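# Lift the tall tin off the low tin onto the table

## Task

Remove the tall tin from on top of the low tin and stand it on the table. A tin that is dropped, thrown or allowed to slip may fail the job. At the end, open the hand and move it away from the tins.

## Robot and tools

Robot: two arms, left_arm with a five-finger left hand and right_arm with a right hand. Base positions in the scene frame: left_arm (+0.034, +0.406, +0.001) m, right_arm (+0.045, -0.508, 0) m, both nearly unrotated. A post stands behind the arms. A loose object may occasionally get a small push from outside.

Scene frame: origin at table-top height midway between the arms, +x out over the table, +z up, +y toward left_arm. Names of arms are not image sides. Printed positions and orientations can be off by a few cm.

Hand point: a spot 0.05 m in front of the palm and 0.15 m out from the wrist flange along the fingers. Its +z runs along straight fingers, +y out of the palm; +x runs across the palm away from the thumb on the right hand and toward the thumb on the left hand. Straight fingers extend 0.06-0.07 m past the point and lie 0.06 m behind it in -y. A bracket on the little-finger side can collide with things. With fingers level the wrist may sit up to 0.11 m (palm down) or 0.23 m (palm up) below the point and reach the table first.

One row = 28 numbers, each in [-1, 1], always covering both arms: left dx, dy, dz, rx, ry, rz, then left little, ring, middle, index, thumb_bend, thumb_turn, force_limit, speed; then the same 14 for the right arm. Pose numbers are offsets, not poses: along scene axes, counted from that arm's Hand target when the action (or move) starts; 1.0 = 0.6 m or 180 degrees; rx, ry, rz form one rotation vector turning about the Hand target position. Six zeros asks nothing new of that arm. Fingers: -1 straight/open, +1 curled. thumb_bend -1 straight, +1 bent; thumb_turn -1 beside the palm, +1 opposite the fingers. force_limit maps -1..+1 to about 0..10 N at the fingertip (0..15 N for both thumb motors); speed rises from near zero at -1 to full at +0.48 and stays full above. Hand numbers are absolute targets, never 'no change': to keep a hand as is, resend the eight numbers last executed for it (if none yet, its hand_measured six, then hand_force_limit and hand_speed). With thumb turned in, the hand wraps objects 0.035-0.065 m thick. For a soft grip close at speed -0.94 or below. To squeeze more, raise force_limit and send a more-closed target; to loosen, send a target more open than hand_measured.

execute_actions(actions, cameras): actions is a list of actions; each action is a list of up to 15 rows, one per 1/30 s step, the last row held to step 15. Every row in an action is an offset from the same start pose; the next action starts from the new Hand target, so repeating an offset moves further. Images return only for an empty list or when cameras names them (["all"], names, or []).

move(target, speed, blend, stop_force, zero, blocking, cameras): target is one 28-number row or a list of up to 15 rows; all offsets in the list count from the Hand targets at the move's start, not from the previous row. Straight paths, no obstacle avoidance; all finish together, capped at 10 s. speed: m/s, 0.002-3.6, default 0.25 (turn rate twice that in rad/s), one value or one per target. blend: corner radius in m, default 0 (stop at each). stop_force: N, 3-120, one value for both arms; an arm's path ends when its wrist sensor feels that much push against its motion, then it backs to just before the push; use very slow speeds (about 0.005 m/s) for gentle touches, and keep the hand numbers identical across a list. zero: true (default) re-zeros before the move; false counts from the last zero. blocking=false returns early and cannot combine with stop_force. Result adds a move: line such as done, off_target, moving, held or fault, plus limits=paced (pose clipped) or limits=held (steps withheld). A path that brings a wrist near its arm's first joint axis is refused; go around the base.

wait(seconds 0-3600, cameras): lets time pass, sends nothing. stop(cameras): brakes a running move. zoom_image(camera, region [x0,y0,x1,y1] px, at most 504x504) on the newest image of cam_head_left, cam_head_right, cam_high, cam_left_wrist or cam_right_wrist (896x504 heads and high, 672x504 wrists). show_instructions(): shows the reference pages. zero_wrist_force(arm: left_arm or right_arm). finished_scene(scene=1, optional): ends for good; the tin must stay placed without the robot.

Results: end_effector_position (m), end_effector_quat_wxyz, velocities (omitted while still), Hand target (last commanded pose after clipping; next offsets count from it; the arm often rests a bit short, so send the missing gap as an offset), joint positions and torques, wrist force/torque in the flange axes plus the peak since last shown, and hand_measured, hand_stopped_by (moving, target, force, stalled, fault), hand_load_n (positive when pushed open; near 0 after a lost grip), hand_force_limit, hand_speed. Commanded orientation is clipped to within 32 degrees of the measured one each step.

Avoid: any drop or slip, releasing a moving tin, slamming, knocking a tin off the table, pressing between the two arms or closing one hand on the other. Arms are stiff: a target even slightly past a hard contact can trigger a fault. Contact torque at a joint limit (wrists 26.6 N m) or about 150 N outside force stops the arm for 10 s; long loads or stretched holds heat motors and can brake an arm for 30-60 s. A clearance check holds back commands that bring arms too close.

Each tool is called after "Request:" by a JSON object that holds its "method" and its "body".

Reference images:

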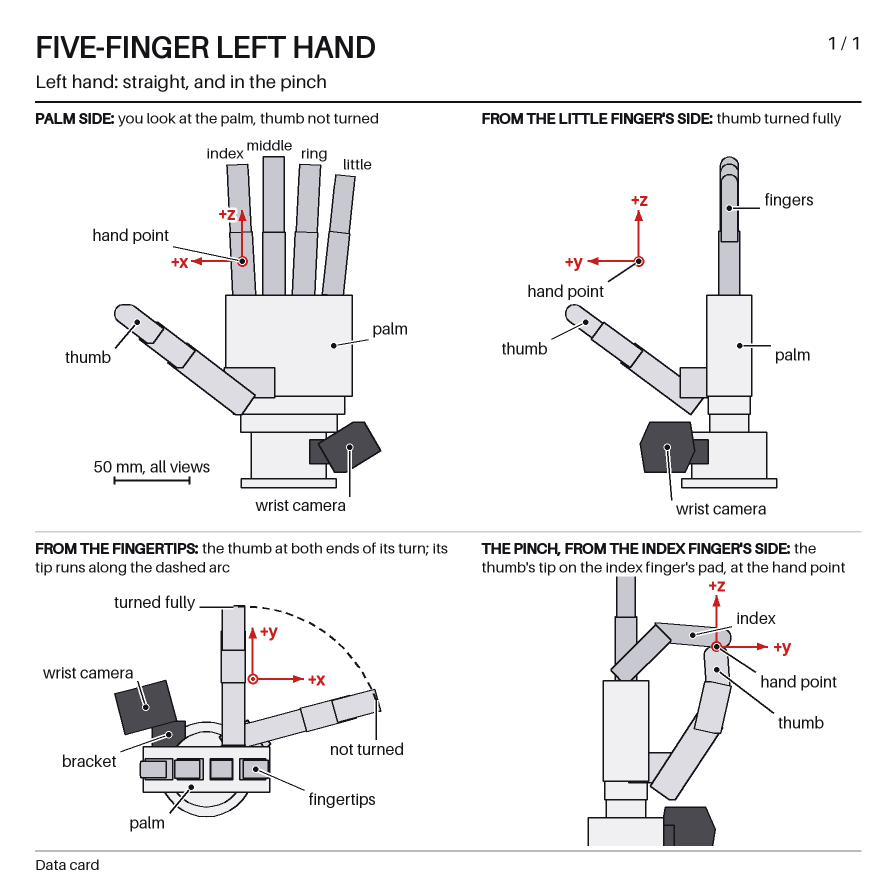

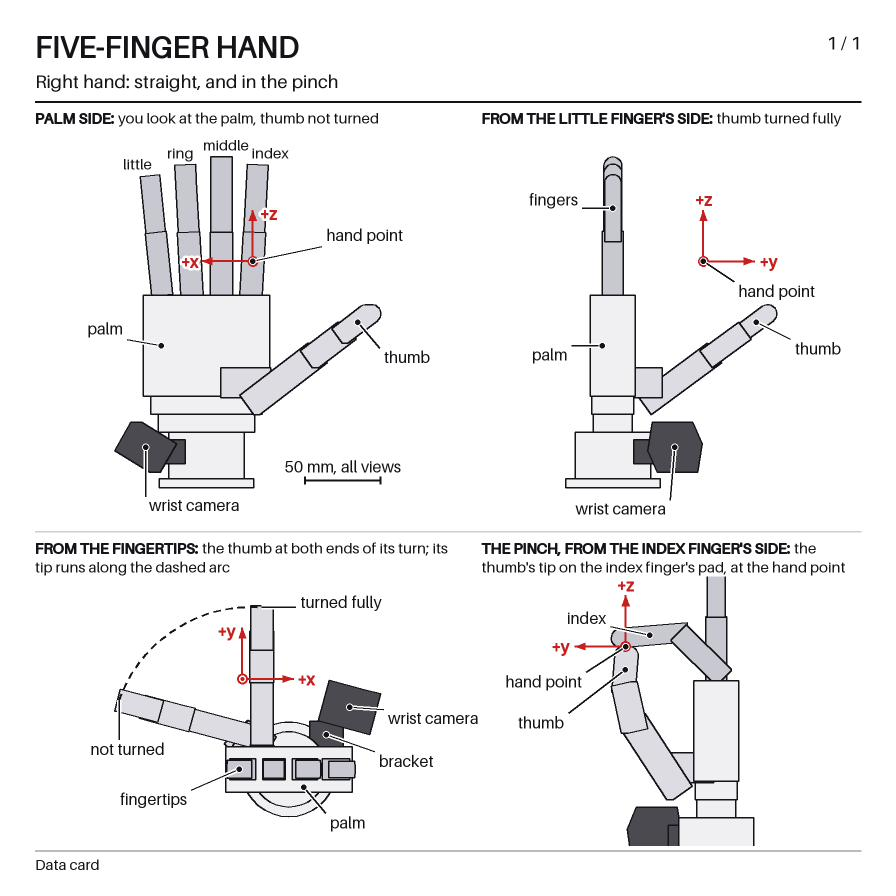

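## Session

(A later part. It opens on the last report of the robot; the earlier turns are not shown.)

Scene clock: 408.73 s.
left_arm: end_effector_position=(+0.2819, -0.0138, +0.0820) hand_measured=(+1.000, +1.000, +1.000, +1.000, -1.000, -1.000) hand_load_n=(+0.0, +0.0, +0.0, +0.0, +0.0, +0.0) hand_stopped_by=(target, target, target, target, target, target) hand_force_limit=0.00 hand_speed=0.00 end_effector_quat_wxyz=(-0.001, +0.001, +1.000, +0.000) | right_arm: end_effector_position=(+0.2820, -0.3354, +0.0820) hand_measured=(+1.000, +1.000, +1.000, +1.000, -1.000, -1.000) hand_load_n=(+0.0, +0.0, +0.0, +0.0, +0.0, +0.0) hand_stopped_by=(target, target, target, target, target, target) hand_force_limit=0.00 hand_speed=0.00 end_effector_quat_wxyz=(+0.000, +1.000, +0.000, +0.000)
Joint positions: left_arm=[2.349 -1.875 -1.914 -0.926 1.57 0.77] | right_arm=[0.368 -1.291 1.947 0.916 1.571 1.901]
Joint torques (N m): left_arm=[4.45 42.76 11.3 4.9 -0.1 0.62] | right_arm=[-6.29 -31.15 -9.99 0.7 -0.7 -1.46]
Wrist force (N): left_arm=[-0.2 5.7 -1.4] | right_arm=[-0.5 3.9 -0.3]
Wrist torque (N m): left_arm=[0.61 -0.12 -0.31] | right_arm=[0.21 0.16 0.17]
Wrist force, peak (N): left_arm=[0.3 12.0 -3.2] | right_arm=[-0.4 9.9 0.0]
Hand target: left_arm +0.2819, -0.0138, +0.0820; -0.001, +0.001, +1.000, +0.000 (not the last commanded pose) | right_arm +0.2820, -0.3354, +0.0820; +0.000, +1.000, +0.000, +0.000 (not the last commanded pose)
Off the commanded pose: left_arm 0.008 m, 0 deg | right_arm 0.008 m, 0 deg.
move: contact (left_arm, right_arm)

Request:
{"method": "move", "body": {"target": [[0,0.0067,0,0,0,0,1,1,1,1,-1,-1,0,0,0,-0.0067,0,0,0,0,1,1,1,1,-1,-1,0,0],[0,0.0067,0.0167,0,0,0,1,1,1,1,-1,-1,0,0,0,-0.0067,0.0167,0,0,0,1,1,1,1,-1,-1,0,0]], "speed": 0.03, "cameras": ["cam_head_left","cam_high"]}}

Request:
{"method": "zoom_image", "body": {"camera": "cam_head_left", "region": [440, 320, 660, 490]}}

Request:
{"method": "move", "body": {"target": [0,-0.02,0,0,0,0,1,1,1,1,-1,-1,0,0,0,0.02,0,0,0,0,1,1,1,1,-1,-1,0,0], "speed": 0.003, "stop_force": 6}}

Scene clock: 443.80 s.
left_arm: end_effector_position=(+0.2819, -0.0098, +0.0919) hand_measured=(+1.000, +1.000, +1.000, +1.000, -1.000, -1.000) hand_load_n=(+0.0, +0.0, +0.0, +0.0, +0.0, +0.5) hand_stopped_by=(target, target, target, target, target, target) hand_force_limit=0.00 hand_speed=0.00 end_effector_quat_wxyz=(-0.001, +0.001, +1.000, +0.000) | right_arm: end_effector_position=(+0.2820, -0.3394, +0.0919) hand_measured=(+1.000, +1.000, +1.000, +1.000, -1.000, -1.000) hand_load_n=(+0.5, +0.0, +0.0, +0.0, -0.5, +0.0) hand_stopped_by=(target, target, target, target, target, target) hand_force_limit=0.00 hand_speed=0.00 end_effector_quat_wxyz=(+0.000, +1.000, +0.000, +0.000)
Joint positions: left_arm=[2.354 -1.853 -1.913 -0.949 1.57 0.776] | right_arm=[0.356 -1.311 1.943 0.94 1.571 1.889]
Joint torques (N m): left_arm=[12.37 43.05 29.38 0.63 1.03 1.43] | right_arm=[-8.01 -29.06 -23.92 4.01 1.47 -1.43]
Wrist force (N): left_arm=[-0.1 0.2 -0.9] | right_arm=[-0.8 -1.8 -0.2]
Wrist torque (N m): left_arm=[0.06 -0.09 -0.22] | right_arm=[-0.30 0.18 0.04]
Wrist force, peak (N): left_arm=[-0.5 5.9 -1.1] | right_arm=[-0.6 4.4 -0.1]
Hand target: left_arm +0.2819, -0.0098, +0.0920; -0.001, +0.001, +1.000, +0.000 | right_arm +0.2820, -0.3395, +0.0920; +0.000, +1.000, +0.000, +0.000
Off the commanded pose: left_arm 0.000 m, 0 deg | right_arm 0.000 m, 0 deg.
move: done

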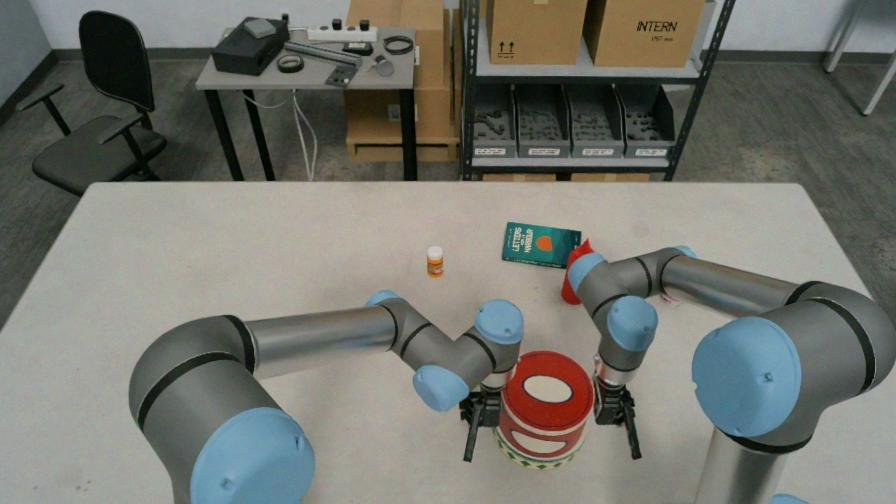

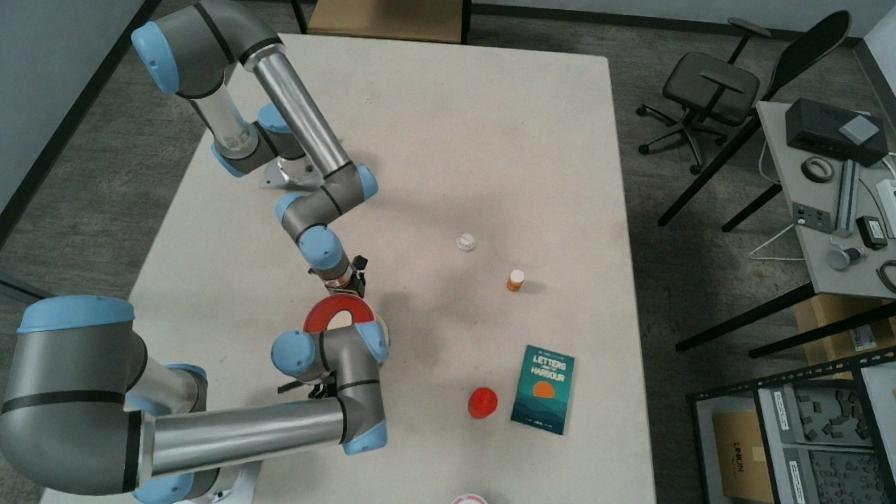

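Scaled by 2.291 from the camera's image (finer frame: 1280x720).

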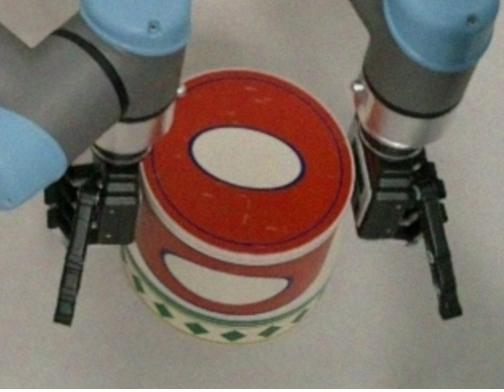

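Scene clock: 446.23 s.
left_arm: end_effector_position=(+0.2819, -0.0138, +0.0920) hand_measured=(+1.000, +1.000, +1.000, +1.000, -1.000, -1.000) hand_load_n=(+0.0, +0.0, +0.0, +0.5, +0.0, +0.0) hand_stopped_by=(target, target, target, target, target, target) hand_force_limit=0.00 hand_speed=0.00 end_effector_quat_wxyz=(-0.001, +0.001, +1.000, +0.000) | right_arm: end_effector_position=(+0.2820, -0.3354, +0.0920) hand_measured=(+1.000, +1.000, +1.000, +1.000, -1.000, -1.000) hand_load_n=(+0.0, +0.0, +0.0, +0.0, +0.0, +0.0) hand_stopped_by=(target, target, target, target, target, target) hand_force_limit=0.00 hand_speed=0.00 end_effector_quat_wxyz=(+0.000, +1.000, +0.000, +0.000)
Joint positions: left_arm=[2.349 -1.86 -1.903 -0.952 1.57 0.77] | right_arm=[0.368 -1.306 1.935 0.942 1.571 1.901]
Joint torques (N m): left_arm=[2.38 42.38 11.7 5 -1.19 0.72] | right_arm=[-7.43 -30.25 -9.83 0.64 -1.23 -1.36]
Wrist force (N): left_arm=[-0.4 6.4 -1.6] | right_arm=[-0.2 5.1 0.0]
Wrist torque (N m): left_arm=[0.62 -0.10 -0.35] | right_arm=[0.24 0.12 0.24]
Wrist force, peak (N): left_arm=[-0.1 12.4 -3.5] | right_arm=[-0.6 11.3 -0.4]
Hand target: left_arm +0.2819, -0.0138, +0.0920; -0.001, +0.001, +1.000, +0.000 (not the last commanded pose) | right_arm +0.2820, -0.3354, +0.0920; +0.000, +1.000, +0.000, +0.000 (not the last commanded pose)
Off the commanded pose: left_arm 0.008 m, 0 deg | right_arm 0.008 m, 0 deg.
move: contact (left_arm, right_arm)

Request:
{"method": "move", "body": {"target": [0,-0.01,0,0,0,0,1,1,1,1,-1,-1,0,0,0,0.01,0,0,0,0,1,1,1,1,-1,-1,0,0], "speed": 0.002, "stop_force": 15, "zero": false}}

Scene clock: 451.70 s.
left_arm: end_effector_position=(+0.2819, -0.0140, +0.0920) hand_measured=(+1.000, +1.000, +1.000, +1.000, -1.000, -1.000) hand_load_n=(+0.5, +0.0, +0.0, +0.0, +0.0, +0.0) hand_stopped_by=(target, target, target, target, target, target) hand_force_limit=0.00 hand_speed=0.00 end_effector_quat_wxyz=(-0.001, +0.001, +1.000, +0.000) | right_arm: end_effector_position=(+0.2820, -0.3352, +0.0920) hand_measured=(+1.000, +1.000, +1.000, +1.000, -1.000, -1.000) hand_load_n=(+0.0, +0.0, +0.0, +0.0, +0.0, +0.0) hand_stopped_by=(target, target, target, target, target, target) hand_force_limit=0.00 hand_speed=0.00 end_effector_quat_wxyz=(+0.000, +1.000, +0.000, +0.000)
Joint positions: left_arm=[2.349 -1.86 -1.902 -0.952 1.57 0.77] | right_arm=[0.368 -1.306 1.935 0.942 1.571 1.901]
Joint torques (N m): left_arm=[-4.04 39.1 14.32 6.51 -2.36 0.79] | right_arm=[-3.08 -31.09 -12.66 1.69 -2.66 -1.24]
Wrist force (N): left_arm=[-0.1 19.4 -3.8] | right_arm=[0.2 18.0 -1.5]
Wrist torque (N m): left_arm=[1.83 -0.21 -0.83] | right_arm=[1.40 0.13 0.74]
Wrist force, peak (N): left_arm=[0.7 21.3 -2.4] | right_arm=[-0.7 19.4 -0.1]
Hand target: left_arm +0.2819, -0.0139, +0.0920; -0.001, +0.001, +1.000, +0.000 (not the last commanded pose) | right_arm +0.2820, -0.3352, +0.0920; +0.000, +1.000, +0.000, +0.000 (not the last commanded pose)
Off the commanded pose: left_arm 0.006 m, 0 deg | right_arm 0.006 m, 0 deg.
move: contact (left_arm, right_arm)

Request:
{"method": "move", "body": {"target": [0,0.0067,0,-0.00556,0,0,1,1,1,1,-1,-1,0,0,0,-0.0067,0,0.00556,0,0,1,1,1,1,-1,-1,0,0], "speed": 0.03}}

Request:
{"method": "move", "body": {"target": [0,-0.02,0,0,0,0,1,1,1,1,-1,-1,0,0,0,0.02,0,0,0,0,1,1,1,1,-1,-1,0,0], "speed": 0.003, "stop_force": 6}}

Request:
{"method": "move", "body": {"target": [0,-0.01,0,0,0,0,1,1,1,1,-1,-1,0,0,0,0.01,0,0,0,0,1,1,1,1,-1,-1,0,0], "speed": 0.002, "stop_force": 15, "zero": false}}

Scene clock: 466.33 s.
left_arm: end_effector_position=(+0.2819, -0.0100, +0.0920) hand_measured=(+1.000, +1.000, +1.000, +1.000, -1.000, -1.000) hand_load_n=(+0.0, +0.0, +0.0, +0.0, -0.5, +0.0) hand_stopped_by=(target, target, target, target, target, target) hand_force_limit=0.00 hand_speed=0.00 end_effector_quat_wxyz=(-0.001, +0.001, +1.000, -0.008) | right_arm: end_effector_position=(+0.2820, -0.3392, +0.0920) hand_measured=(+1.000, +1.000, +1.000, +1.000, -1.000, -1.000) hand_load_n=(+0.0, +0.0, +0.0, +0.0, +0.0, +0.0) hand_stopped_by=(target, target, target, target, target, target) hand_force_limit=0.00 hand_speed=0.00 end_effector_quat_wxyz=(-0.009, +1.000, +0.000, +0.000)
Joint positions: left_arm=[2.36 -1.845 -1.923 -0.934 1.558 0.781] | right_arm=[0.344 -1.32 1.949 0.937 1.554 1.877]
Joint torques (N m): left_arm=[12.87 41.64 10.62 4.7 -1.62 1.46] | right_arm=[-8.88 -29.55 -10.89 0.72 -1.85 -1.51]
Wrist force (N): left_arm=[0.0 0.0 -0.9] | right_arm=[-0.7 -1.6 0.2]
Wrist torque (N m): left_arm=[0.05 -0.09 -0.22] | right_arm=[-0.30 0.16 0.04]
Wrist force, peak (N): left_arm=[-0.3 19.4 -4.5] | right_arm=[0.6 17.5 -1.9]
Hand target: left_arm +0.2819, -0.0099, +0.0920; -0.001, +0.001, +1.000, -0.008 | right_arm +0.2820, -0.3393, +0.0920; -0.009, +1.000, +0.000, +0.000
Off the commanded pose: left_arm 0.000 m, 0 deg | right_arm 0.000 m, 0 deg.
move: done

Scene clock: 469.03 s.
left_arm: end_effector_position=(+0.2819, -0.0149, +0.0920) hand_measured=(+1.000, +1.000, +1.000, +1.000, -1.000, -1.000) hand_load_n=(+0.0, +0.0, +0.0, +0.0, +0.0, +0.0) hand_stopped_by=(target, target, target, target, target, target) hand_force_limit=0.00 hand_speed=0.00 end_effector_quat_wxyz=(-0.001, +0.001, +1.000, -0.008) | right_arm: end_effector_position=(+0.2820, -0.3343, +0.0920) hand_measured=(+1.000, +1.000, +1.000, +1.000, -1.000, -1.000) hand_load_n=(+0.0, +0.5, +0.5, +0.0, +0.0, +0.0) hand_stopped_by=(target, target, target, target, target, target) hand_force_limit=0.00 hand_speed=0.00 end_effector_quat_wxyz=(-0.009, +1.000, +0.000, +0.000)
Joint positions: left_arm=[2.353 -1.854 -1.911 -0.937 1.558 0.775] | right_arm=[0.358 -1.313 1.94 0.939 1.554 1.891]
Joint torques (N m): left_arm=[3.93 42.11 12.75 5.3 -2.42 0.59] | right_arm=[-7.85 -30.45 -10.89 0.62 -2.68 -1.31]
Wrist force (N): left_arm=[-0.5 6.8 -1.7] | right_arm=[-0.5 5.4 -0.7]
Wrist torque (N m): left_arm=[0.62 -0.08 -0.38] | right_arm=[0.31 0.18 0.22]
Wrist force, peak (N): left_arm=[0.3 11.5 -3.3] | right_arm=[-0.5 9.6 -0.3]
Hand target: left_arm +0.2819, -0.0149, +0.0920; -0.001, +0.001, +1.000, -0.008 (not the last commanded pose) | right_arm +0.2820, -0.3343, +0.0920; -0.009, +1.000, +0.000, +0.000 (not the last commanded pose)
Off the commanded pose: left_arm 0.007 m, 0 deg | right_arm 0.007 m, 0 deg.
move: contact (left_arm, right_arm)

Scene clock: 470.23 s.
left_arm: end_effector_position=(+0.2819, -0.0150, +0.0920) hand_measured=(+1.000, +1.000, +1.000, +1.000, -1.000, -1.000) hand_load_n=(+0.0, +0.0, +0.0, +0.0, +0.0, +0.0) hand_stopped_by=(target, target, target, target, target, target) hand_force_limit=0.00 hand_speed=0.00 end_effector_quat_wxyz=(-0.001, +0.001, +1.000, -0.008) | right_arm: end_effector_position=(+0.2820, -0.3342, +0.0920) hand_measured=(+1.000, +1.000, +1.000, +1.000, -1.000, -1.000) hand_load_n=(+0.0, +0.0, +0.0, +0.0, +0.0, +0.0) hand_stopped_by=(target, target, target, target, target, target) hand_force_limit=0.00 hand_speed=0.00 end_effector_quat_wxyz=(-0.009, +1.000, +0.000, +0.000)
Joint positions: left_arm=[2.353 -1.854 -1.911 -0.937 1.558 0.774] | right_arm=[0.359 -1.313 1.94 0.939 1.554 1.892]
Joint torques (N m): left_arm=[-0.9 41.24 13.56 6.41 -2.23 0.74] | right_arm=[-5 -29.44 -11.7 0.61 -2.73 -1.43]
Wrist force (N): left_arm=[-0.6 15.5 -3.1] | right_arm=[0.2 13.4 -1.8]
Wrist torque (N m): left_arm=[1.39 -0.14 -0.72] | right_arm=[0.99 0.14 0.55]
Wrist force, peak (N): left_arm=[0.8 20.1 -1.7] | right_arm=[-0.9 18.7 -1.0]
Hand target: left_arm +0.2819, -0.0150, +0.0920; -0.001, +0.001, +1.000, -0.008 (not the last commanded pose) | right_arm +0.2820, -0.3342, +0.0920; -0.009, +1.000, +0.000, +0.000 (not the last commanded pose)
Off the commanded pose: left_arm 0.006 m, 0 deg | right_arm 0.006 m, 0 deg.
move: contact (left_arm, right_arm)

Request:
{"method": "move", "body": {"target": [0,0.0067,0,-0.00667,0,0,1,1,1,1,-1,-1,0,0,0,-0.0067,0,0.00667,0,0,1,1,1,1,-1,-1,0,0], "speed": 0.03}}

Request:
{"method": "move", "body": {"target": [0,-0.02,0,0,0,0,1,1,1,1,-1,-1,0,0,0,0.02,0,0,0,0,1,1,1,1,-1,-1,0,0], "speed": 0.003, "stop_force": 6}}

Request:
{"method": "move", "body": {"target": [0,-0.01,0,0,0,0,1,1,1,1,-1,-1,0,0,0,0.01,0,0,0,0,1,1,1,1,-1,-1,0,0], "speed": 0.002, "stop_force": 15, "zero": false, "cameras": ["cam_head_left"]}}

Request:
{"method": "zoom_image", "body": {"camera": "cam_head_left", "region": [440, 320, 660, 490]}}

Scene clock: 485.10 s.
left_arm: end_effector_position=(+0.2819, -0.0110, +0.0920) hand_measured=(+1.000, +1.000, +1.000, +1.000, -1.000, -1.000) hand_load_n=(+0.0, +0.0, +0.0, +0.0, +0.0, +0.0) hand_stopped_by=(target, target, target, target, target, target) hand_force_limit=0.00 hand_speed=0.00 end_effector_quat_wxyz=(-0.001, +0.001, +1.000, -0.019) | right_arm: end_effector_position=(+0.2820, -0.3381, +0.0920) hand_measured=(+1.000, +1.000, +1.000, +1.000, -1.000, -1.000) hand_load_n=(+0.0, +0.0, +0.0, +0.0, +0.0, +0.0) hand_stopped_by=(target, target, target, target, target, target) hand_force_limit=0.00 hand_speed=0.00 end_effector_quat_wxyz=(-0.019, +1.000, +0.000, +0.000)
Joint positions: left_arm=[2.365 -1.838 -1.934 -0.915 1.543 0.786] | right_arm=[0.331 -1.328 1.955 0.933 1.534 1.865]
Joint torques (N m): left_arm=[12.48 41.96 10.6 4.78 -1.36 1.46] | right_arm=[-10.53 -28.66 -11.23 0.71 -1.96 -1.58]
Wrist force (N): left_arm=[0.0 0.1 -0.8] | right_arm=[-0.5 -1.6 0.1]
Wrist torque (N m): left_arm=[0.04 -0.10 -0.20] | right_arm=[-0.29 0.14 0.05]
Wrist force, peak (N): left_arm=[-0.6 15.6 -3.2] | right_arm=[0.2 13.3 -1.6]
Hand target: left_arm +0.2819, -0.0110, +0.0920; -0.001, +0.001, +1.000, -0.019 | right_arm +0.2820, -0.3382, +0.0920; -0.019, +1.000, +0.000, +0.000
Off the commanded pose: left_arm 0.000 m, 0 deg | right_arm 0.000 m, 0 deg.
move: done

Scene clock: 487.80 s.
left_arm: end_effector_position=(+0.2819, -0.0160, +0.0920) hand_measured=(+1.000, +1.000, +1.000, +1.000, -1.000, -1.000) hand_load_n=(+0.0, +0.0, +0.5, +0.0, +0.0, +0.0) hand_stopped_by=(target, target, target, target, target, target) hand_force_limit=0.00 hand_speed=0.00 end_effector_quat_wxyz=(-0.001, +0.001, +1.000, -0.019) | right_arm: end_effector_position=(+0.2820, -0.3331, +0.0920) hand_measured=(+1.000, +1.000, +1.000, +1.000, -1.000, -1.000) hand_load_n=(+0.0, +0.0, +0.0, +0.0, +0.0, +0.0) hand_stopped_by=(target, target, target, target, target, target) hand_force_limit=0.00 hand_speed=0.00 end_effector_quat_wxyz=(-0.019, +1.000, +0.000, +0.000)
Joint positions: left_arm=[2.359 -1.847 -1.922 -0.918 1.543 0.78] | right_arm=[0.346 -1.321 1.946 0.935 1.534 1.88]
Joint torques (N m): left_arm=[3.39 41.17 13.62 5.46 -2.37 0.62] | right_arm=[-6.88 -29.59 -11.6 0.72 -3.01 -1.52]
Wrist force (N): left_arm=[-0.5 7.3 -1.7] | right_arm=[0.0 6.3 -1.1]
Wrist torque (N m): left_arm=[0.67 -0.09 -0.39] | right_arm=[0.35 0.15 0.28]
Wrist force, peak (N): left_arm=[0.7 11.6 -3.1] | right_arm=[-0.5 9.6 -1.1]
Hand target: left_arm +0.2819, -0.0160, +0.0920; -0.001, +0.001, +1.000, -0.019 (not the last commanded pose) | right_arm +0.2820, -0.3331, +0.0920; -0.019, +1.000, +0.000, +0.000 (not the last commanded pose)
Off the commanded pose: left_arm 0.007 m, 0 deg | right_arm 0.007 m, 0 deg.
move: contact (left_arm, right_arm)

Scene clock: 489.03 s.
left_arm: end_effector_position=(+0.2819, -0.0162, +0.0920) hand_measured=(+1.000, +1.000, +1.000, +1.000, -1.000, -1.000) hand_load_n=(+0.0, +0.0, +0.0, +0.0, +0.0, +0.0) hand_stopped_by=(target, target, target, target, target, target) hand_force_limit=0.00 hand_speed=0.00 end_effector_quat_wxyz=(-0.001, +0.001, +1.000, -0.019) | right_arm: end_effector_position=(+0.2819, -0.3330, +0.0920) hand_measured=(+1.000, +1.000, +1.000, +1.000, -1.000, -1.000) hand_load_n=(+0.5, +0.0, +0.0, +0.0, +0.0, +0.0) hand_stopped_by=(target, target, target, target, target, target) hand_force_limit=0.00 hand_speed=0.00 end_effector_quat_wxyz=(-0.019, +1.000, +0.000, +0.000)
Joint positions: left_arm=[2.359 -1.848 -1.921 -0.918 1.543 0.78] | right_arm=[0.347 -1.321 1.945 0.935 1.534 1.88]
Joint torques (N m): left_arm=[-0.96 41.16 14.04 6.27 -2.26 0.7] | right_arm=[-5.58 -28.72 -10.45 1.54 -2.85 -1.53]
Wrist force (N): left_arm=[-0.3 15.2 -3.5] | right_arm=[-0.2 13.3 -2.4]
Wrist torque (N m): left_arm=[1.33 -0.18 -0.68] | right_arm=[0.87 0.22 0.52]
Wrist force, peak (N): left_arm=[0.6 20.1 -2.5] | right_arm=[-1.0 18.6 -1.8]
Hand target: left_arm +0.2819, -0.0162, +0.0920; -0.001, +0.001, +1.000, -0.019 (not the last commanded pose) | right_arm +0.2820, -0.3330, +0.0920; -0.019, +1.000, +0.000, +0.000 (not the last commanded pose)
Off the commanded pose: left_arm 0.006 m, 0 deg | right_arm 0.006 m, 0 deg.
move: contact (left_arm, right_arm)

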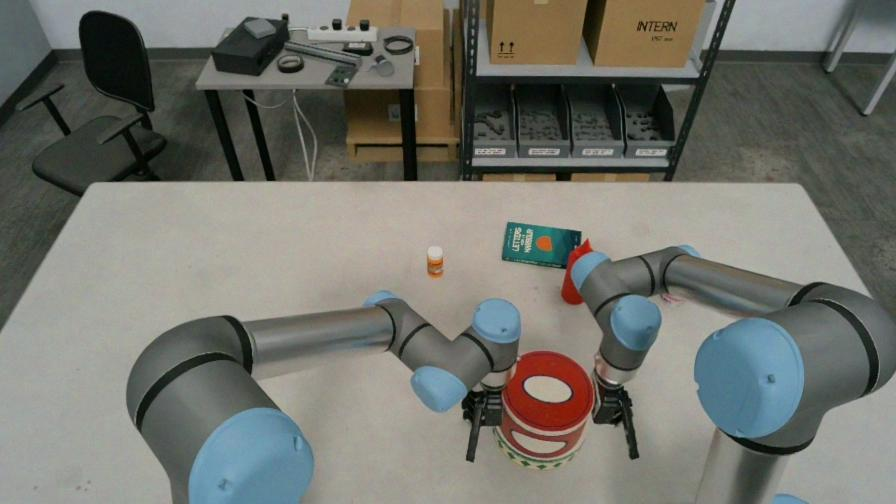

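Scaled by 2.291 from the camera's image (finer frame: 1280x720).

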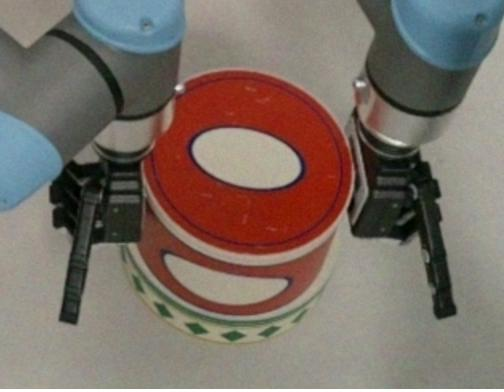

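Request:
{"method": "move", "body": {"target": [0,0.0067,0,-0.00778,0,0,1,1,1,1,-1,-1,0,0,0,-0.0067,0,0.00778,0,0,1,1,1,1,-1,-1,0,0], "speed": 0.03}}

Request:
{"method": "move", "body": {"target": [0,-0.02,0,0,0,0,1,1,1,1,-1,-1,0,0,0,0.02,0,0,0,0,1,1,1,1,-1,-1,0,0], "speed": 0.003, "stop_force": 6}}

Request:
{"method": "move", "body": {"target": [0,-0.01,0,0,0,0,1,1,1,1,-1,-1,0,0,0,0.01,0,0,0,0,1,1,1,1,-1,-1,0,0], "speed": 0.002, "stop_force": 15, "zero": false}}

Scene clock: 500.93 s.
left_arm: end_effector_position=(+0.2819, -0.0122, +0.0920) hand_measured=(+1.000, +1.000, +1.000, +1.000, -1.000, -1.000) hand_load_n=(+0.0, +0.5, +0.0, +0.0, +0.0, +0.0) hand_stopped_by=(target, target, target, target, target, target) hand_force_limit=0.00 hand_speed=0.00 end_effector_quat_wxyz=(-0.001, +0.001, +1.000, -0.031) | right_arm: end_effector_position=(+0.2820, -0.3370, +0.0920) hand_measured=(+1.000, +1.000, +1.000, +1.000, -1.000, -1.000) hand_load_n=(+0.0, +0.0, +0.0, +0.0, +0.0, +0.0) hand_stopped_by=(target, target, target, target, target, target) hand_force_limit=0.00 hand_speed=0.00 end_effector_quat_wxyz=(-0.031, +1.000, +0.000, +0.000)
Joint positions: left_arm=[2.372 -1.83 -1.946 -0.894 1.525 0.792] | right_arm=[0.316 -1.338 1.962 0.93 1.51 1.85]
Joint torques (N m): left_arm=[12.77 40.38 10.94 4.69 -1.33 1.34] | right_arm=[-10.72 -29.7 -10.01 0.95 -1.61 -1.39]
Wrist force (N): left_arm=[0.4 0.2 -0.5] | right_arm=[-0.4 -1.7 -0.1]
Wrist torque (N m): left_arm=[0.03 -0.14 -0.16] | right_arm=[-0.31 0.13 0.05]
Wrist force, peak (N): left_arm=[-0.5 15.4 -3.3] | right_arm=[-0.2 13.2 -2.4]
Hand target: left_arm +0.2819, -0.0121, +0.0920; -0.001, +0.001, +1.000, -0.031 | right_arm +0.2820, -0.3370, +0.0920; -0.032, +1.000, +0.000, +0.000
Off the commanded pose: left_arm 0.000 m, 0 deg | right_arm 0.000 m, 0 deg.
move: done

Scene clock: 503.53 s.
left_arm: end_effector_position=(+0.2819, -0.0168, +0.0920) hand_measured=(+1.000, +1.000, +1.000, +1.000, -1.000, -1.000) hand_load_n=(+0.0, +0.0, +0.0, -0.5, +0.0, +0.0) hand_stopped_by=(target, target, target, target, target, target) hand_force_limit=0.00 hand_speed=0.00 end_effector_quat_wxyz=(-0.001, +0.001, +1.000, -0.031) | right_arm: end_effector_position=(+0.2819, -0.3324, +0.0920) hand_measured=(+1.000, +1.000, +1.000, +1.000, -1.000, -1.000) hand_load_n=(+0.0, +0.0, +0.0, +0.0, +0.0, +0.0) hand_stopped_by=(target, target, target, target, target, target) hand_force_limit=0.00 hand_speed=0.00 end_effector_quat_wxyz=(-0.031, +1.000, +0.000, +0.000)
Joint positions: left_arm=[2.366 -1.839 -1.936 -0.896 1.525 0.786] | right_arm=[0.33 -1.332 1.954 0.931 1.51 1.864]
Joint torques (N m): left_arm=[4.77 41.3 11.47 5.53 -2.64 0.48] | right_arm=[-8.6 -28.39 -10.85 1.03 -3 -1.59]
Wrist force (N): left_arm=[-0.5 6.8 -1.6] | right_arm=[0.0 5.2 -1.3]
Wrist torque (N m): left_arm=[0.48 -0.10 -0.35] | right_arm=[0.19 0.15 0.23]
Wrist force, peak (N): left_arm=[0.6 10.1 -2.9] | right_arm=[-0.5 8.1 -1.0]
Hand target: left_arm +0.2819, -0.0168, +0.0920; -0.001, +0.001, +1.000, -0.031 (not the last commanded pose) | right_arm +0.2819, -0.3324, +0.0920; -0.031, +1.000, +0.000, +0.000 (not the last commanded pose)
Off the commanded pose: left_arm 0.007 m, 0 deg | right_arm 0.007 m, 0 deg.
move: contact (left_arm, right_arm)

Scene clock: 504.77 s.
left_arm: end_effector_position=(+0.2820, -0.0170, +0.0920) hand_measured=(+1.000, +1.000, +1.000, +1.000, -1.000, -1.000) hand_load_n=(+0.0, +0.0, +0.0, +0.0, +0.0, +0.0) hand_stopped_by=(target, target, target, target, target, target) hand_force_limit=0.00 hand_speed=0.00 end_effector_quat_wxyz=(-0.001, +0.001, +1.000, -0.031) | right_arm: end_effector_position=(+0.2819, -0.3322, +0.0920) hand_measured=(+1.000, +1.000, +1.000, +1.000, -1.000, -1.000) hand_load_n=(+0.0, +0.0, +0.0, +0.0, -0.5, +0.0) hand_stopped_by=(target, target, target, target, target, target) hand_force_limit=0.00 hand_speed=0.00 end_effector_quat_wxyz=(-0.031, +1.000, +0.000, +0.000)
Joint positions: left_arm=[2.366 -1.839 -1.935 -0.896 1.525 0.786] | right_arm=[0.331 -1.332 1.954 0.931 1.51 1.865]
Joint torques (N m): left_arm=[0.22 41.46 14.35 6.57 -2.24 0.55] | right_arm=[-5.86 -28.91 -10.81 0.68 -2.72 -1.22]
Wrist force (N): left_arm=[-0.7 15.3 -3.6] | right_arm=[-0.3 13.3 -2.5]
Wrist torque (N m): left_arm=[1.01 -0.15 -0.69] | right_arm=[0.69 0.23 0.50]
Wrist force, peak (N): left_arm=[0.5 19.9 -2.9] | right_arm=[-0.6 17.8 -2.2]
Hand target: left_arm +0.2820, -0.0170, +0.0920; -0.001, +0.001, +1.000, -0.031 (not the last commanded pose) | right_arm +0.2819, -0.3322, +0.0920; -0.032, +1.000, +0.000, +0.000 (not the last commanded pose)
Off the commanded pose: left_arm 0.006 m, 0 deg | right_arm 0.006 m, 0 deg.
move: contact (left_arm, right_arm)

Request:
{"method": "move", "body": {"target": [0,-0.01,0,0,0,0,1,1,1,1,-1,-1,0,0,0,0.01,0,0,0,0,1,1,1,1,-1,-1,0,0], "speed": 0.002, "stop_force": 30, "zero": false}}

Scene clock: 513.10 s.
left_arm: end_effector_position=(+0.2820, -0.0172, +0.0920) hand_measured=(+1.000, +1.000, +1.000, +1.000, -1.000, -1.000) hand_load_n=(+0.0, +0.0, +0.0, +0.0, +0.0, +0.0) hand_stopped_by=(target, target, target, target, target, target) hand_force_limit=0.00 hand_speed=0.00 end_effector_quat_wxyz=(-0.001, +0.000, +1.000, -0.031) | right_arm: end_effector_position=(+0.2820, -0.3319, +0.0920) hand_measured=(+1.000, +1.000, +1.000, +1.000, -1.000, -1.000) hand_load_n=(+0.0, +0.0, +0.0, +0.0, +0.0, +0.0) hand_stopped_by=(target, target, target, target, target, target) hand_force_limit=0.00 hand_speed=0.00 end_effector_quat_wxyz=(-0.031, +1.000, +0.000, +0.000)
Joint positions: left_arm=[2.365 -1.839 -1.934 -0.896 1.526 0.786] | right_arm=[0.331 -1.331 1.953 0.931 1.51 1.866]
Joint torques (N m): left_arm=[-4.73 36.88 16.14 8.81 -5.7 0.68] | right_arm=[-1.78 -27.46 -13.09 -0.49 -6.82 -1.25]
Wrist force (N): left_arm=[0.0 32.4 -9.2] | right_arm=[0.5 29.9 -4.9]
Wrist torque (N m): left_arm=[2.22 -0.38 -1.29] | right_arm=[1.66 0.22 1.16]
Wrist force, peak (N): left_arm=[1.1 34.1 -7.9] | right_arm=[-0.4 31.9 -4.3]
Hand target: left_arm +0.2820, -0.0172, +0.0920; -0.001, +0.000, +1.000, -0.031 (not the last commanded pose) | right_arm +0.2819, -0.3319, +0.0920; -0.032, +1.000, -0.001, +0.000 (not the last commanded pose)
Off the commanded pose: left_arm 0.006 m, 0 deg | right_arm 0.006 m, 0 deg.
move: contact (left_arm, right_arm)

Request:
{"method": "move", "body": {"target": [0,0,0.01,0,0,0,1,1,1,1,-1,-1,0,0,0,0,0.01,0,0,0,1,1,1,1,-1,-1,0,0], "speed": 0.01, "cameras": ["cam_head_left","cam_high"]}}

Request:
{"method": "zoom_image", "body": {"camera": "cam_head_left", "region": [440, 320, 660, 490]}}

Scene clock: 517.43 s.
left_arm: end_effector_position=(+0.2820, -0.0172, +0.0979) hand_measured=(+1.000, +1.000, +1.000, +1.000, -1.000, -1.000) hand_load_n=(+0.0, +0.0, +0.0, +0.0, +0.0, +0.0) hand_stopped_by=(target, target, target, target, target, target) hand_force_limit=0.00 hand_speed=0.00 end_effector_quat_wxyz=(-0.001, +0.000, +1.000, -0.031) | right_arm: end_effector_position=(+0.2819, -0.3319, +0.0978) hand_measured=(+1.000, +1.000, +1.000, +1.000, -1.000, -1.000) hand_load_n=(+0.0, +0.0, +0.0, +0.0, +0.0, +0.0) hand_stopped_by=(target, target, target, target, target, target) hand_force_limit=0.00 hand_speed=0.00 end_effector_quat_wxyz=(-0.032, +1.000, -0.001, +0.000)
Joint positions: left_arm=[2.366 -1.831 -1.928 -0.912 1.525 0.786] | right_arm=[0.331 -1.34 1.946 0.947 1.51 1.866]
Joint torques (N m): left_arm=[-0.98 44.29 39.41 5.27 -2.74 0.55] | right_arm=[-2.24 -30.38 -27.96 2.26 -3.6 -1.27]
Wrist force (N): left_arm=[0.2 29.1 0.7] | right_arm=[-0.4 28.7 0.9]
Wrist torque (N m): left_arm=[1.35 -0.08 -1.16] | right_arm=[1.26 0.08 1.06]
Wrist force, peak (N): left_arm=[0.4 32.1 -9.4] | right_arm=[0.4 29.7 -5.1]
Hand target: left_arm +0.2820, -0.0172, +0.0980; -0.001, +0.000, +1.000, -0.031 | right_arm +0.2819, -0.3319, +0.0980; -0.032, +1.000, -0.001, +0.000
Off the commanded pose: left_arm 0.000 m, 0 deg | right_arm 0.000 m, 0 deg.
move: done

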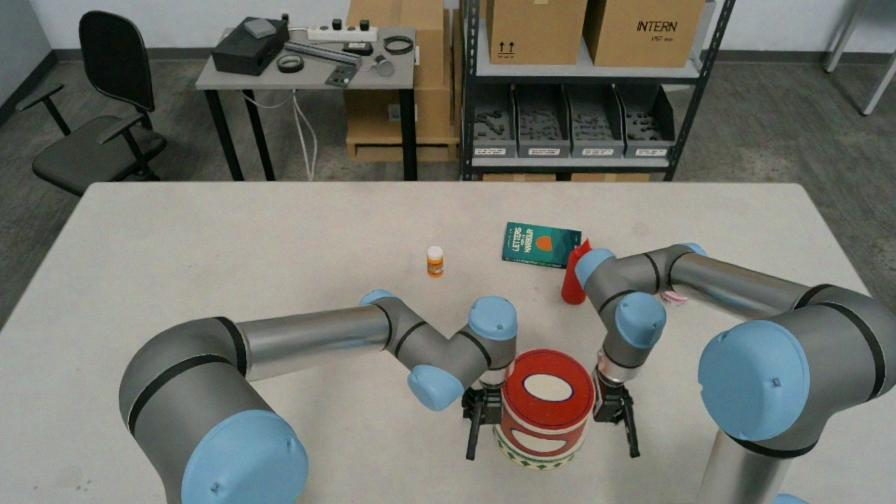

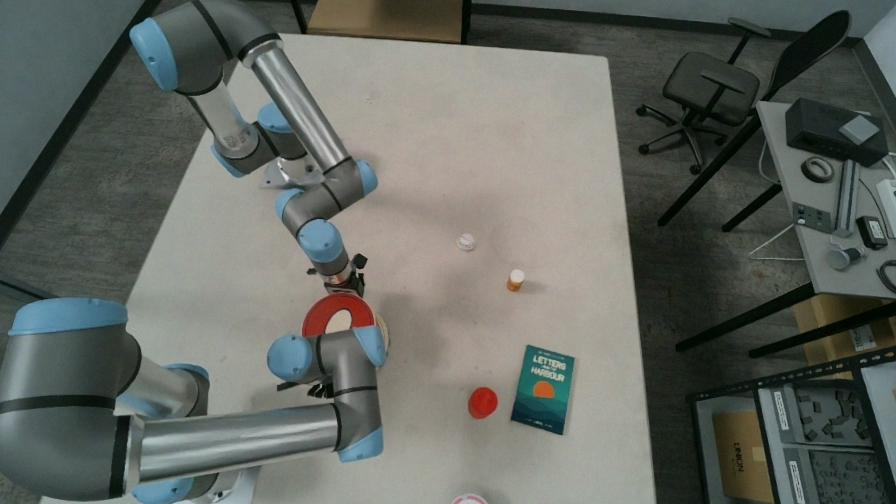

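Scaled by 2.291 from the camera's image (finer frame: 1280x720).

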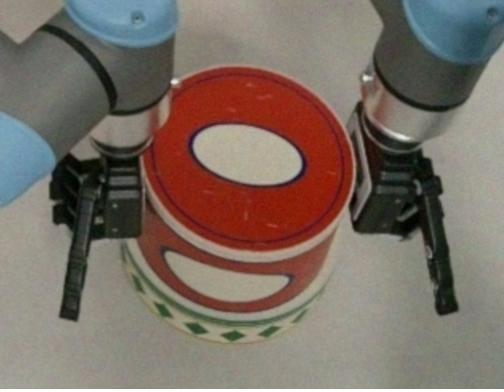

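Request:
{"method": "move", "body": {"target": [[0,0,0.04,0,0,0,1,1,1,1,-1,-1,0,0,0,0,0.04,0,0,0,1,1,1,1,-1,-1,0,0],[-0.0667,0,0.04,0,0,0,1,1,1,1,-1,-1,0,0,-0.0667,0,0.04,0,0,0,1,1,1,1,-1,-1,0,0]], "speed": 0.03, "blend": 0.005, "cameras": ["cam_head_left","cam_high"]}}

Request:
{"method": "zoom_image", "body": {"camera": "cam_head_left", "region": [440, 320, 660, 490]}}

Scene clock: 532.17 s.
left_arm: end_effector_position=(+0.2422, -0.0172, +0.1220) hand_measured=(+1.000, +1.000, +1.000, +1.000, -1.000, -1.000) hand_load_n=(+0.0, +0.0, +0.0, +0.0, +0.0, +0.0) hand_stopped_by=(target, target, target, target, target, target) hand_force_limit=0.00 hand_speed=0.00 end_effector_quat_wxyz=(-0.001, +0.000, +1.000, -0.031) | right_arm: end_effector_position=(+0.2421, -0.3319, +0.1220) hand_measured=(+1.000, +1.000, +1.000, +1.000, -1.000, -1.000) hand_load_n=(+0.0, +0.0, +0.0, +0.0, +0.0, +0.0) hand_stopped_by=(target, target, target, target, target, target) hand_force_limit=0.00 hand_speed=0.00 end_effector_quat_wxyz=(-0.032, +1.000, -0.001, +0.000)
Joint positions: left_arm=[2.31 -1.755 -1.951 -0.961 1.528 0.73] | right_arm=[0.372 -1.444 1.999 0.995 1.511 1.906]
Joint torques (N m): left_arm=[-18.31 40.11 21.63 10.01 -2.75 -1.46] | right_arm=[15.53 -27.62 -15.95 -1.21 -3.42 1.16]
Wrist force (N): left_arm=[0.2 31.2 0.7] | right_arm=[-0.6 30.3 1.0]
Wrist torque (N m): left_arm=[1.49 -0.05 -1.22] | right_arm=[1.34 0.10 1.11]
Wrist force, peak (N): left_arm=[0.2 31.2 0.7] | right_arm=[-0.5 30.4 1.1]
Hand target: left_arm +0.2420, -0.0172, +0.1220; -0.001, +0.000, +1.000, -0.031 | right_arm +0.2419, -0.3319, +0.1220; -0.032, +1.000, -0.001, +0.000
Off the commanded pose: left_arm 0.000 m, 0 deg | right_arm 0.000 m, 0 deg.
move: done

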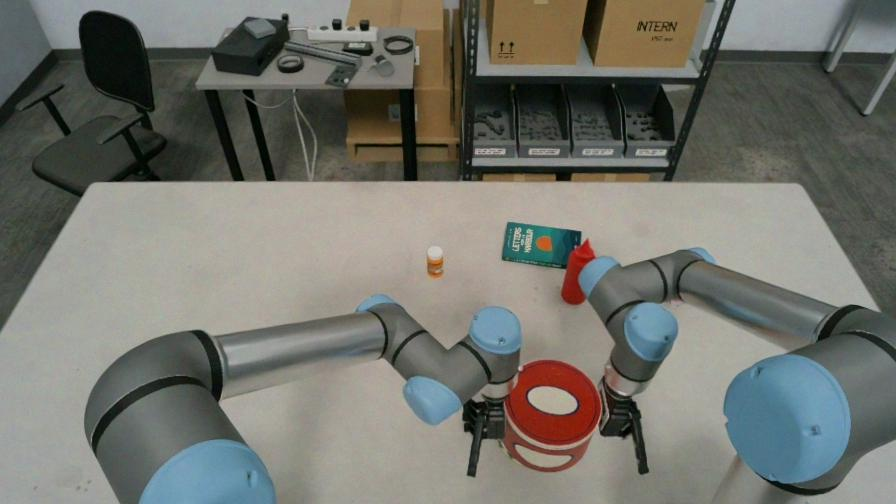

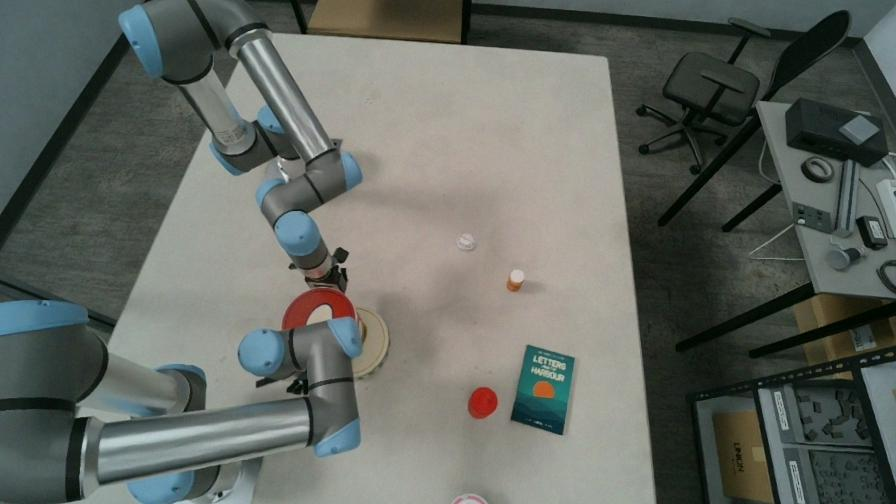

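Scaled by 2.291 from the camera's image (finer frame: 1280x720).

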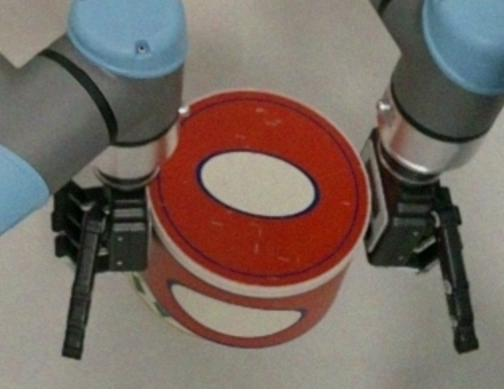

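Request:
{"method": "move", "body": {"target": [-0.1333,0,0,0,0,0,1,1,1,1,-1,-1,0,0,-0.1333,0,0,0,0,0,1,1,1,1,-1,-1,0,0], "speed": 0.04}}

Request:
{"method": "move", "body": {"target": [-0.1333,0,0,0,0,0,1,1,1,1,-1,-1,0,0,-0.1333,0,0,0,0,0,1,1,1,1,-1,-1,0,0], "speed": 0.04, "cameras": ["cam_head_left","cam_head_right","cam_high"]}}

Request:
{"method": "zoom_image", "body": {"camera": "cam_high", "region": [200, 220, 420, 420]}}

Scene clock: 539.20 s.
left_arm: end_effector_position=(+0.1622, -0.0172, +0.1220) hand_measured=(+1.000, +1.000, +1.000, +1.000, -1.000, -1.000) hand_load_n=(+0.0, +0.0, +0.0, +0.0, +0.0, +0.0) hand_stopped_by=(target, target, target, target, target, target) hand_force_limit=0.00 hand_speed=0.00 end_effector_quat_wxyz=(-0.001, +0.000, +1.000, -0.031) | right_arm: end_effector_position=(+0.1621, -0.3319, +0.1220) hand_measured=(+1.000, +1.000, +1.000, +1.000, -1.000, -1.000) hand_load_n=(+0.0, +0.0, +0.0, +0.0, +0.0, +0.0) hand_stopped_by=(target, target, target, target, target, target) hand_force_limit=0.00 hand_speed=0.00 end_effector_quat_wxyz=(-0.032, +1.000, -0.001, +0.000)
Joint positions: left_arm=[2.182 -1.686 -2.036 -0.941 1.534 0.602] | right_arm=[0.491 -1.577 2.141 0.98 1.514 2.025]
Joint torques (N m): left_arm=[-14.09 36.91 23.52 11.54 -2.7 -1.32] | right_arm=[15.72 -20.13 -17.91 -2.55 -4.46 0.96]
Wrist force (N): left_arm=[0.0 36.8 0.7] | right_arm=[-0.3 35.5 0.3]
Wrist torque (N m): left_arm=[1.81 -0.01 -1.46] | right_arm=[1.56 0.09 1.33]
Wrist force, peak (N): left_arm=[0.0 36.8 0.7] | right_arm=[-0.3 35.5 0.3]
Hand target: left_arm +0.1620, -0.0172, +0.1220; -0.001, +0.000, +1.000, -0.031 | right_arm +0.1619, -0.3319, +0.1220; -0.032, +1.000, -0.001, +0.000
Off the commanded pose: left_arm 0.000 m, 0 deg | right_arm 0.000 m, 0 deg.
move: done

Scene clock: 541.73 s.
left_arm: end_effector_position=(+0.0821, -0.0172, +0.1220) hand_measured=(+1.000, +1.000, +1.000, +1.000, -1.000, -1.000) hand_load_n=(+0.0, +0.0, +0.0, +0.0, +0.0, +0.0) hand_stopped_by=(target, target, target, target, target, target) hand_force_limit=0.00 hand_speed=0.00 end_effector_quat_wxyz=(-0.001, +0.000, +1.000, -0.031) | right_arm: end_effector_position=(+0.0820, -0.3319, +0.1220) hand_measured=(+1.000, +1.000, +1.000, +1.000, -1.000, -1.000) hand_load_n=(+0.0, +0.0, +0.0, +0.0, +0.0, +0.0) hand_stopped_by=(target, target, target, target, target, target) hand_force_limit=0.00 hand_speed=0.00 end_effector_quat_wxyz=(-0.032, +1.000, -0.001, +0.000)
Joint positions: left_arm=[2.033 -1.64 -2.088 -0.929 1.542 0.454] | right_arm=[0.693 -1.68 2.233 0.98 1.521 2.227]
Joint torques (N m): left_arm=[-14.3 35.91 28.11 13.24 -2.47 -1.22] | right_arm=[12.7 -16.22 -22.08 -2.13 -4.63 1.06]
Wrist force (N): left_arm=[-0.3 43.0 0.5] | right_arm=[-0.5 41.5 0.0]
Wrist torque (N m): left_arm=[2.01 0.02 -1.68] | right_arm=[1.72 0.14 1.55]
Wrist force, peak (N): left_arm=[-0.3 43.0 0.5] | right_arm=[-0.5 41.5 0.0]
Hand target: left_arm +0.0820, -0.0172, +0.1220; -0.001, +0.000, +1.000, -0.031 | right_arm +0.0820, -0.3319, +0.1220; -0.032, +1.000, -0.001, +0.000
Off the commanded pose: left_arm 0.000 m, 0 deg | right_arm 0.000 m, 0 deg.
move: done

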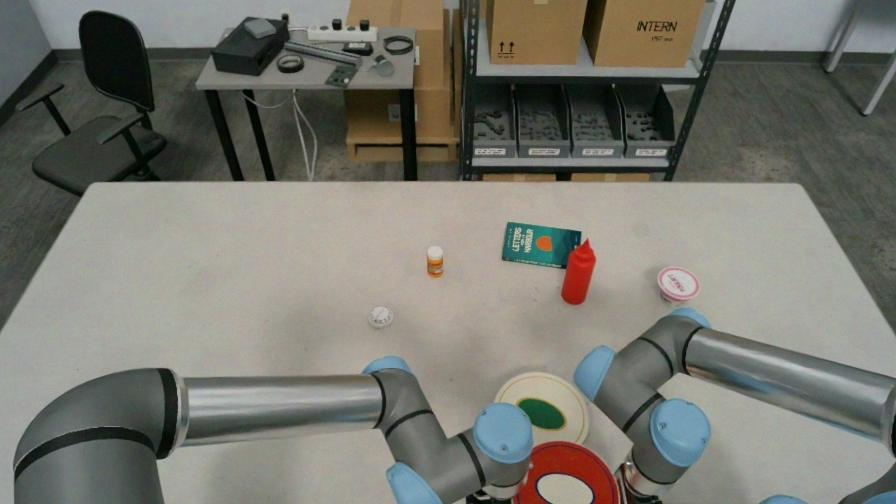

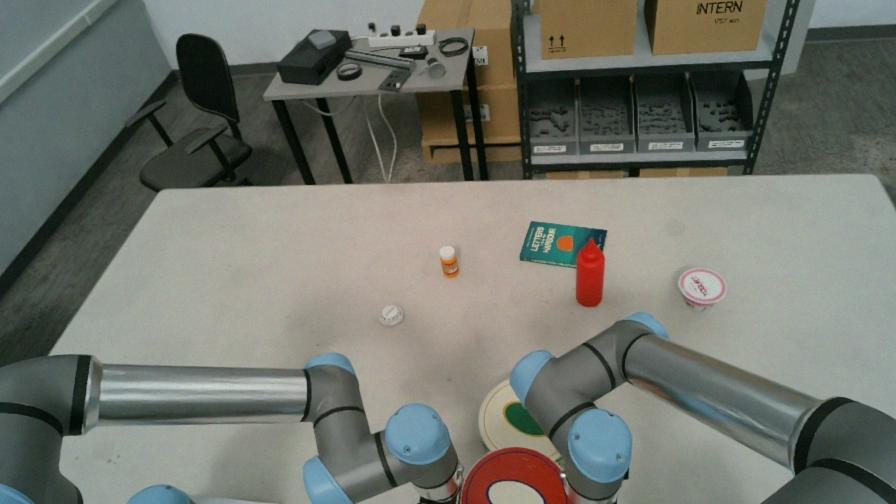

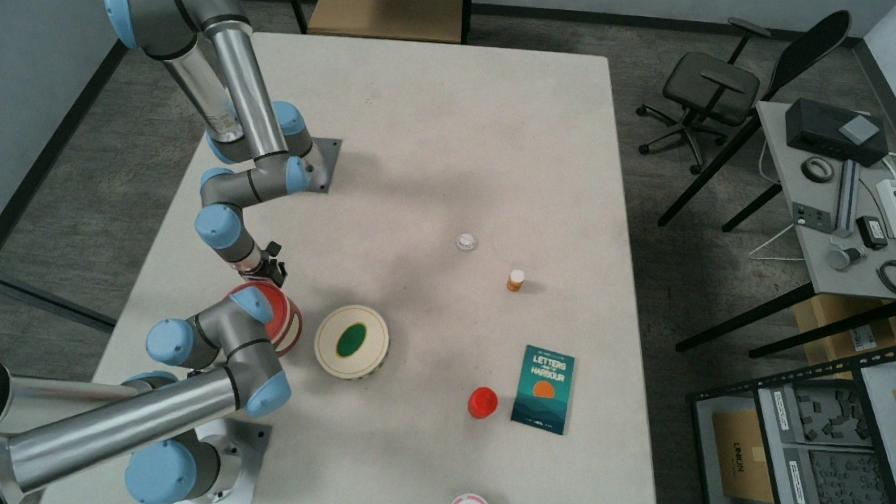

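Scaled by 2.291 from the camera's image (finer frame: 1280x720).

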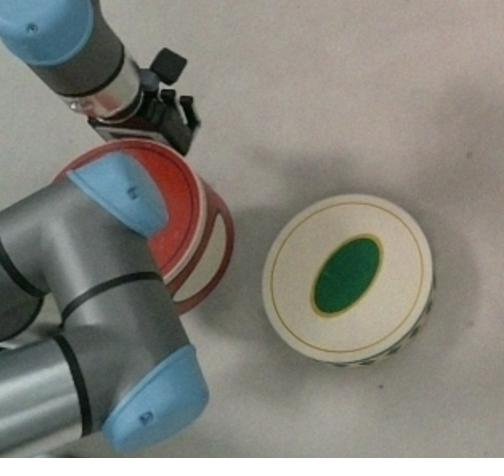

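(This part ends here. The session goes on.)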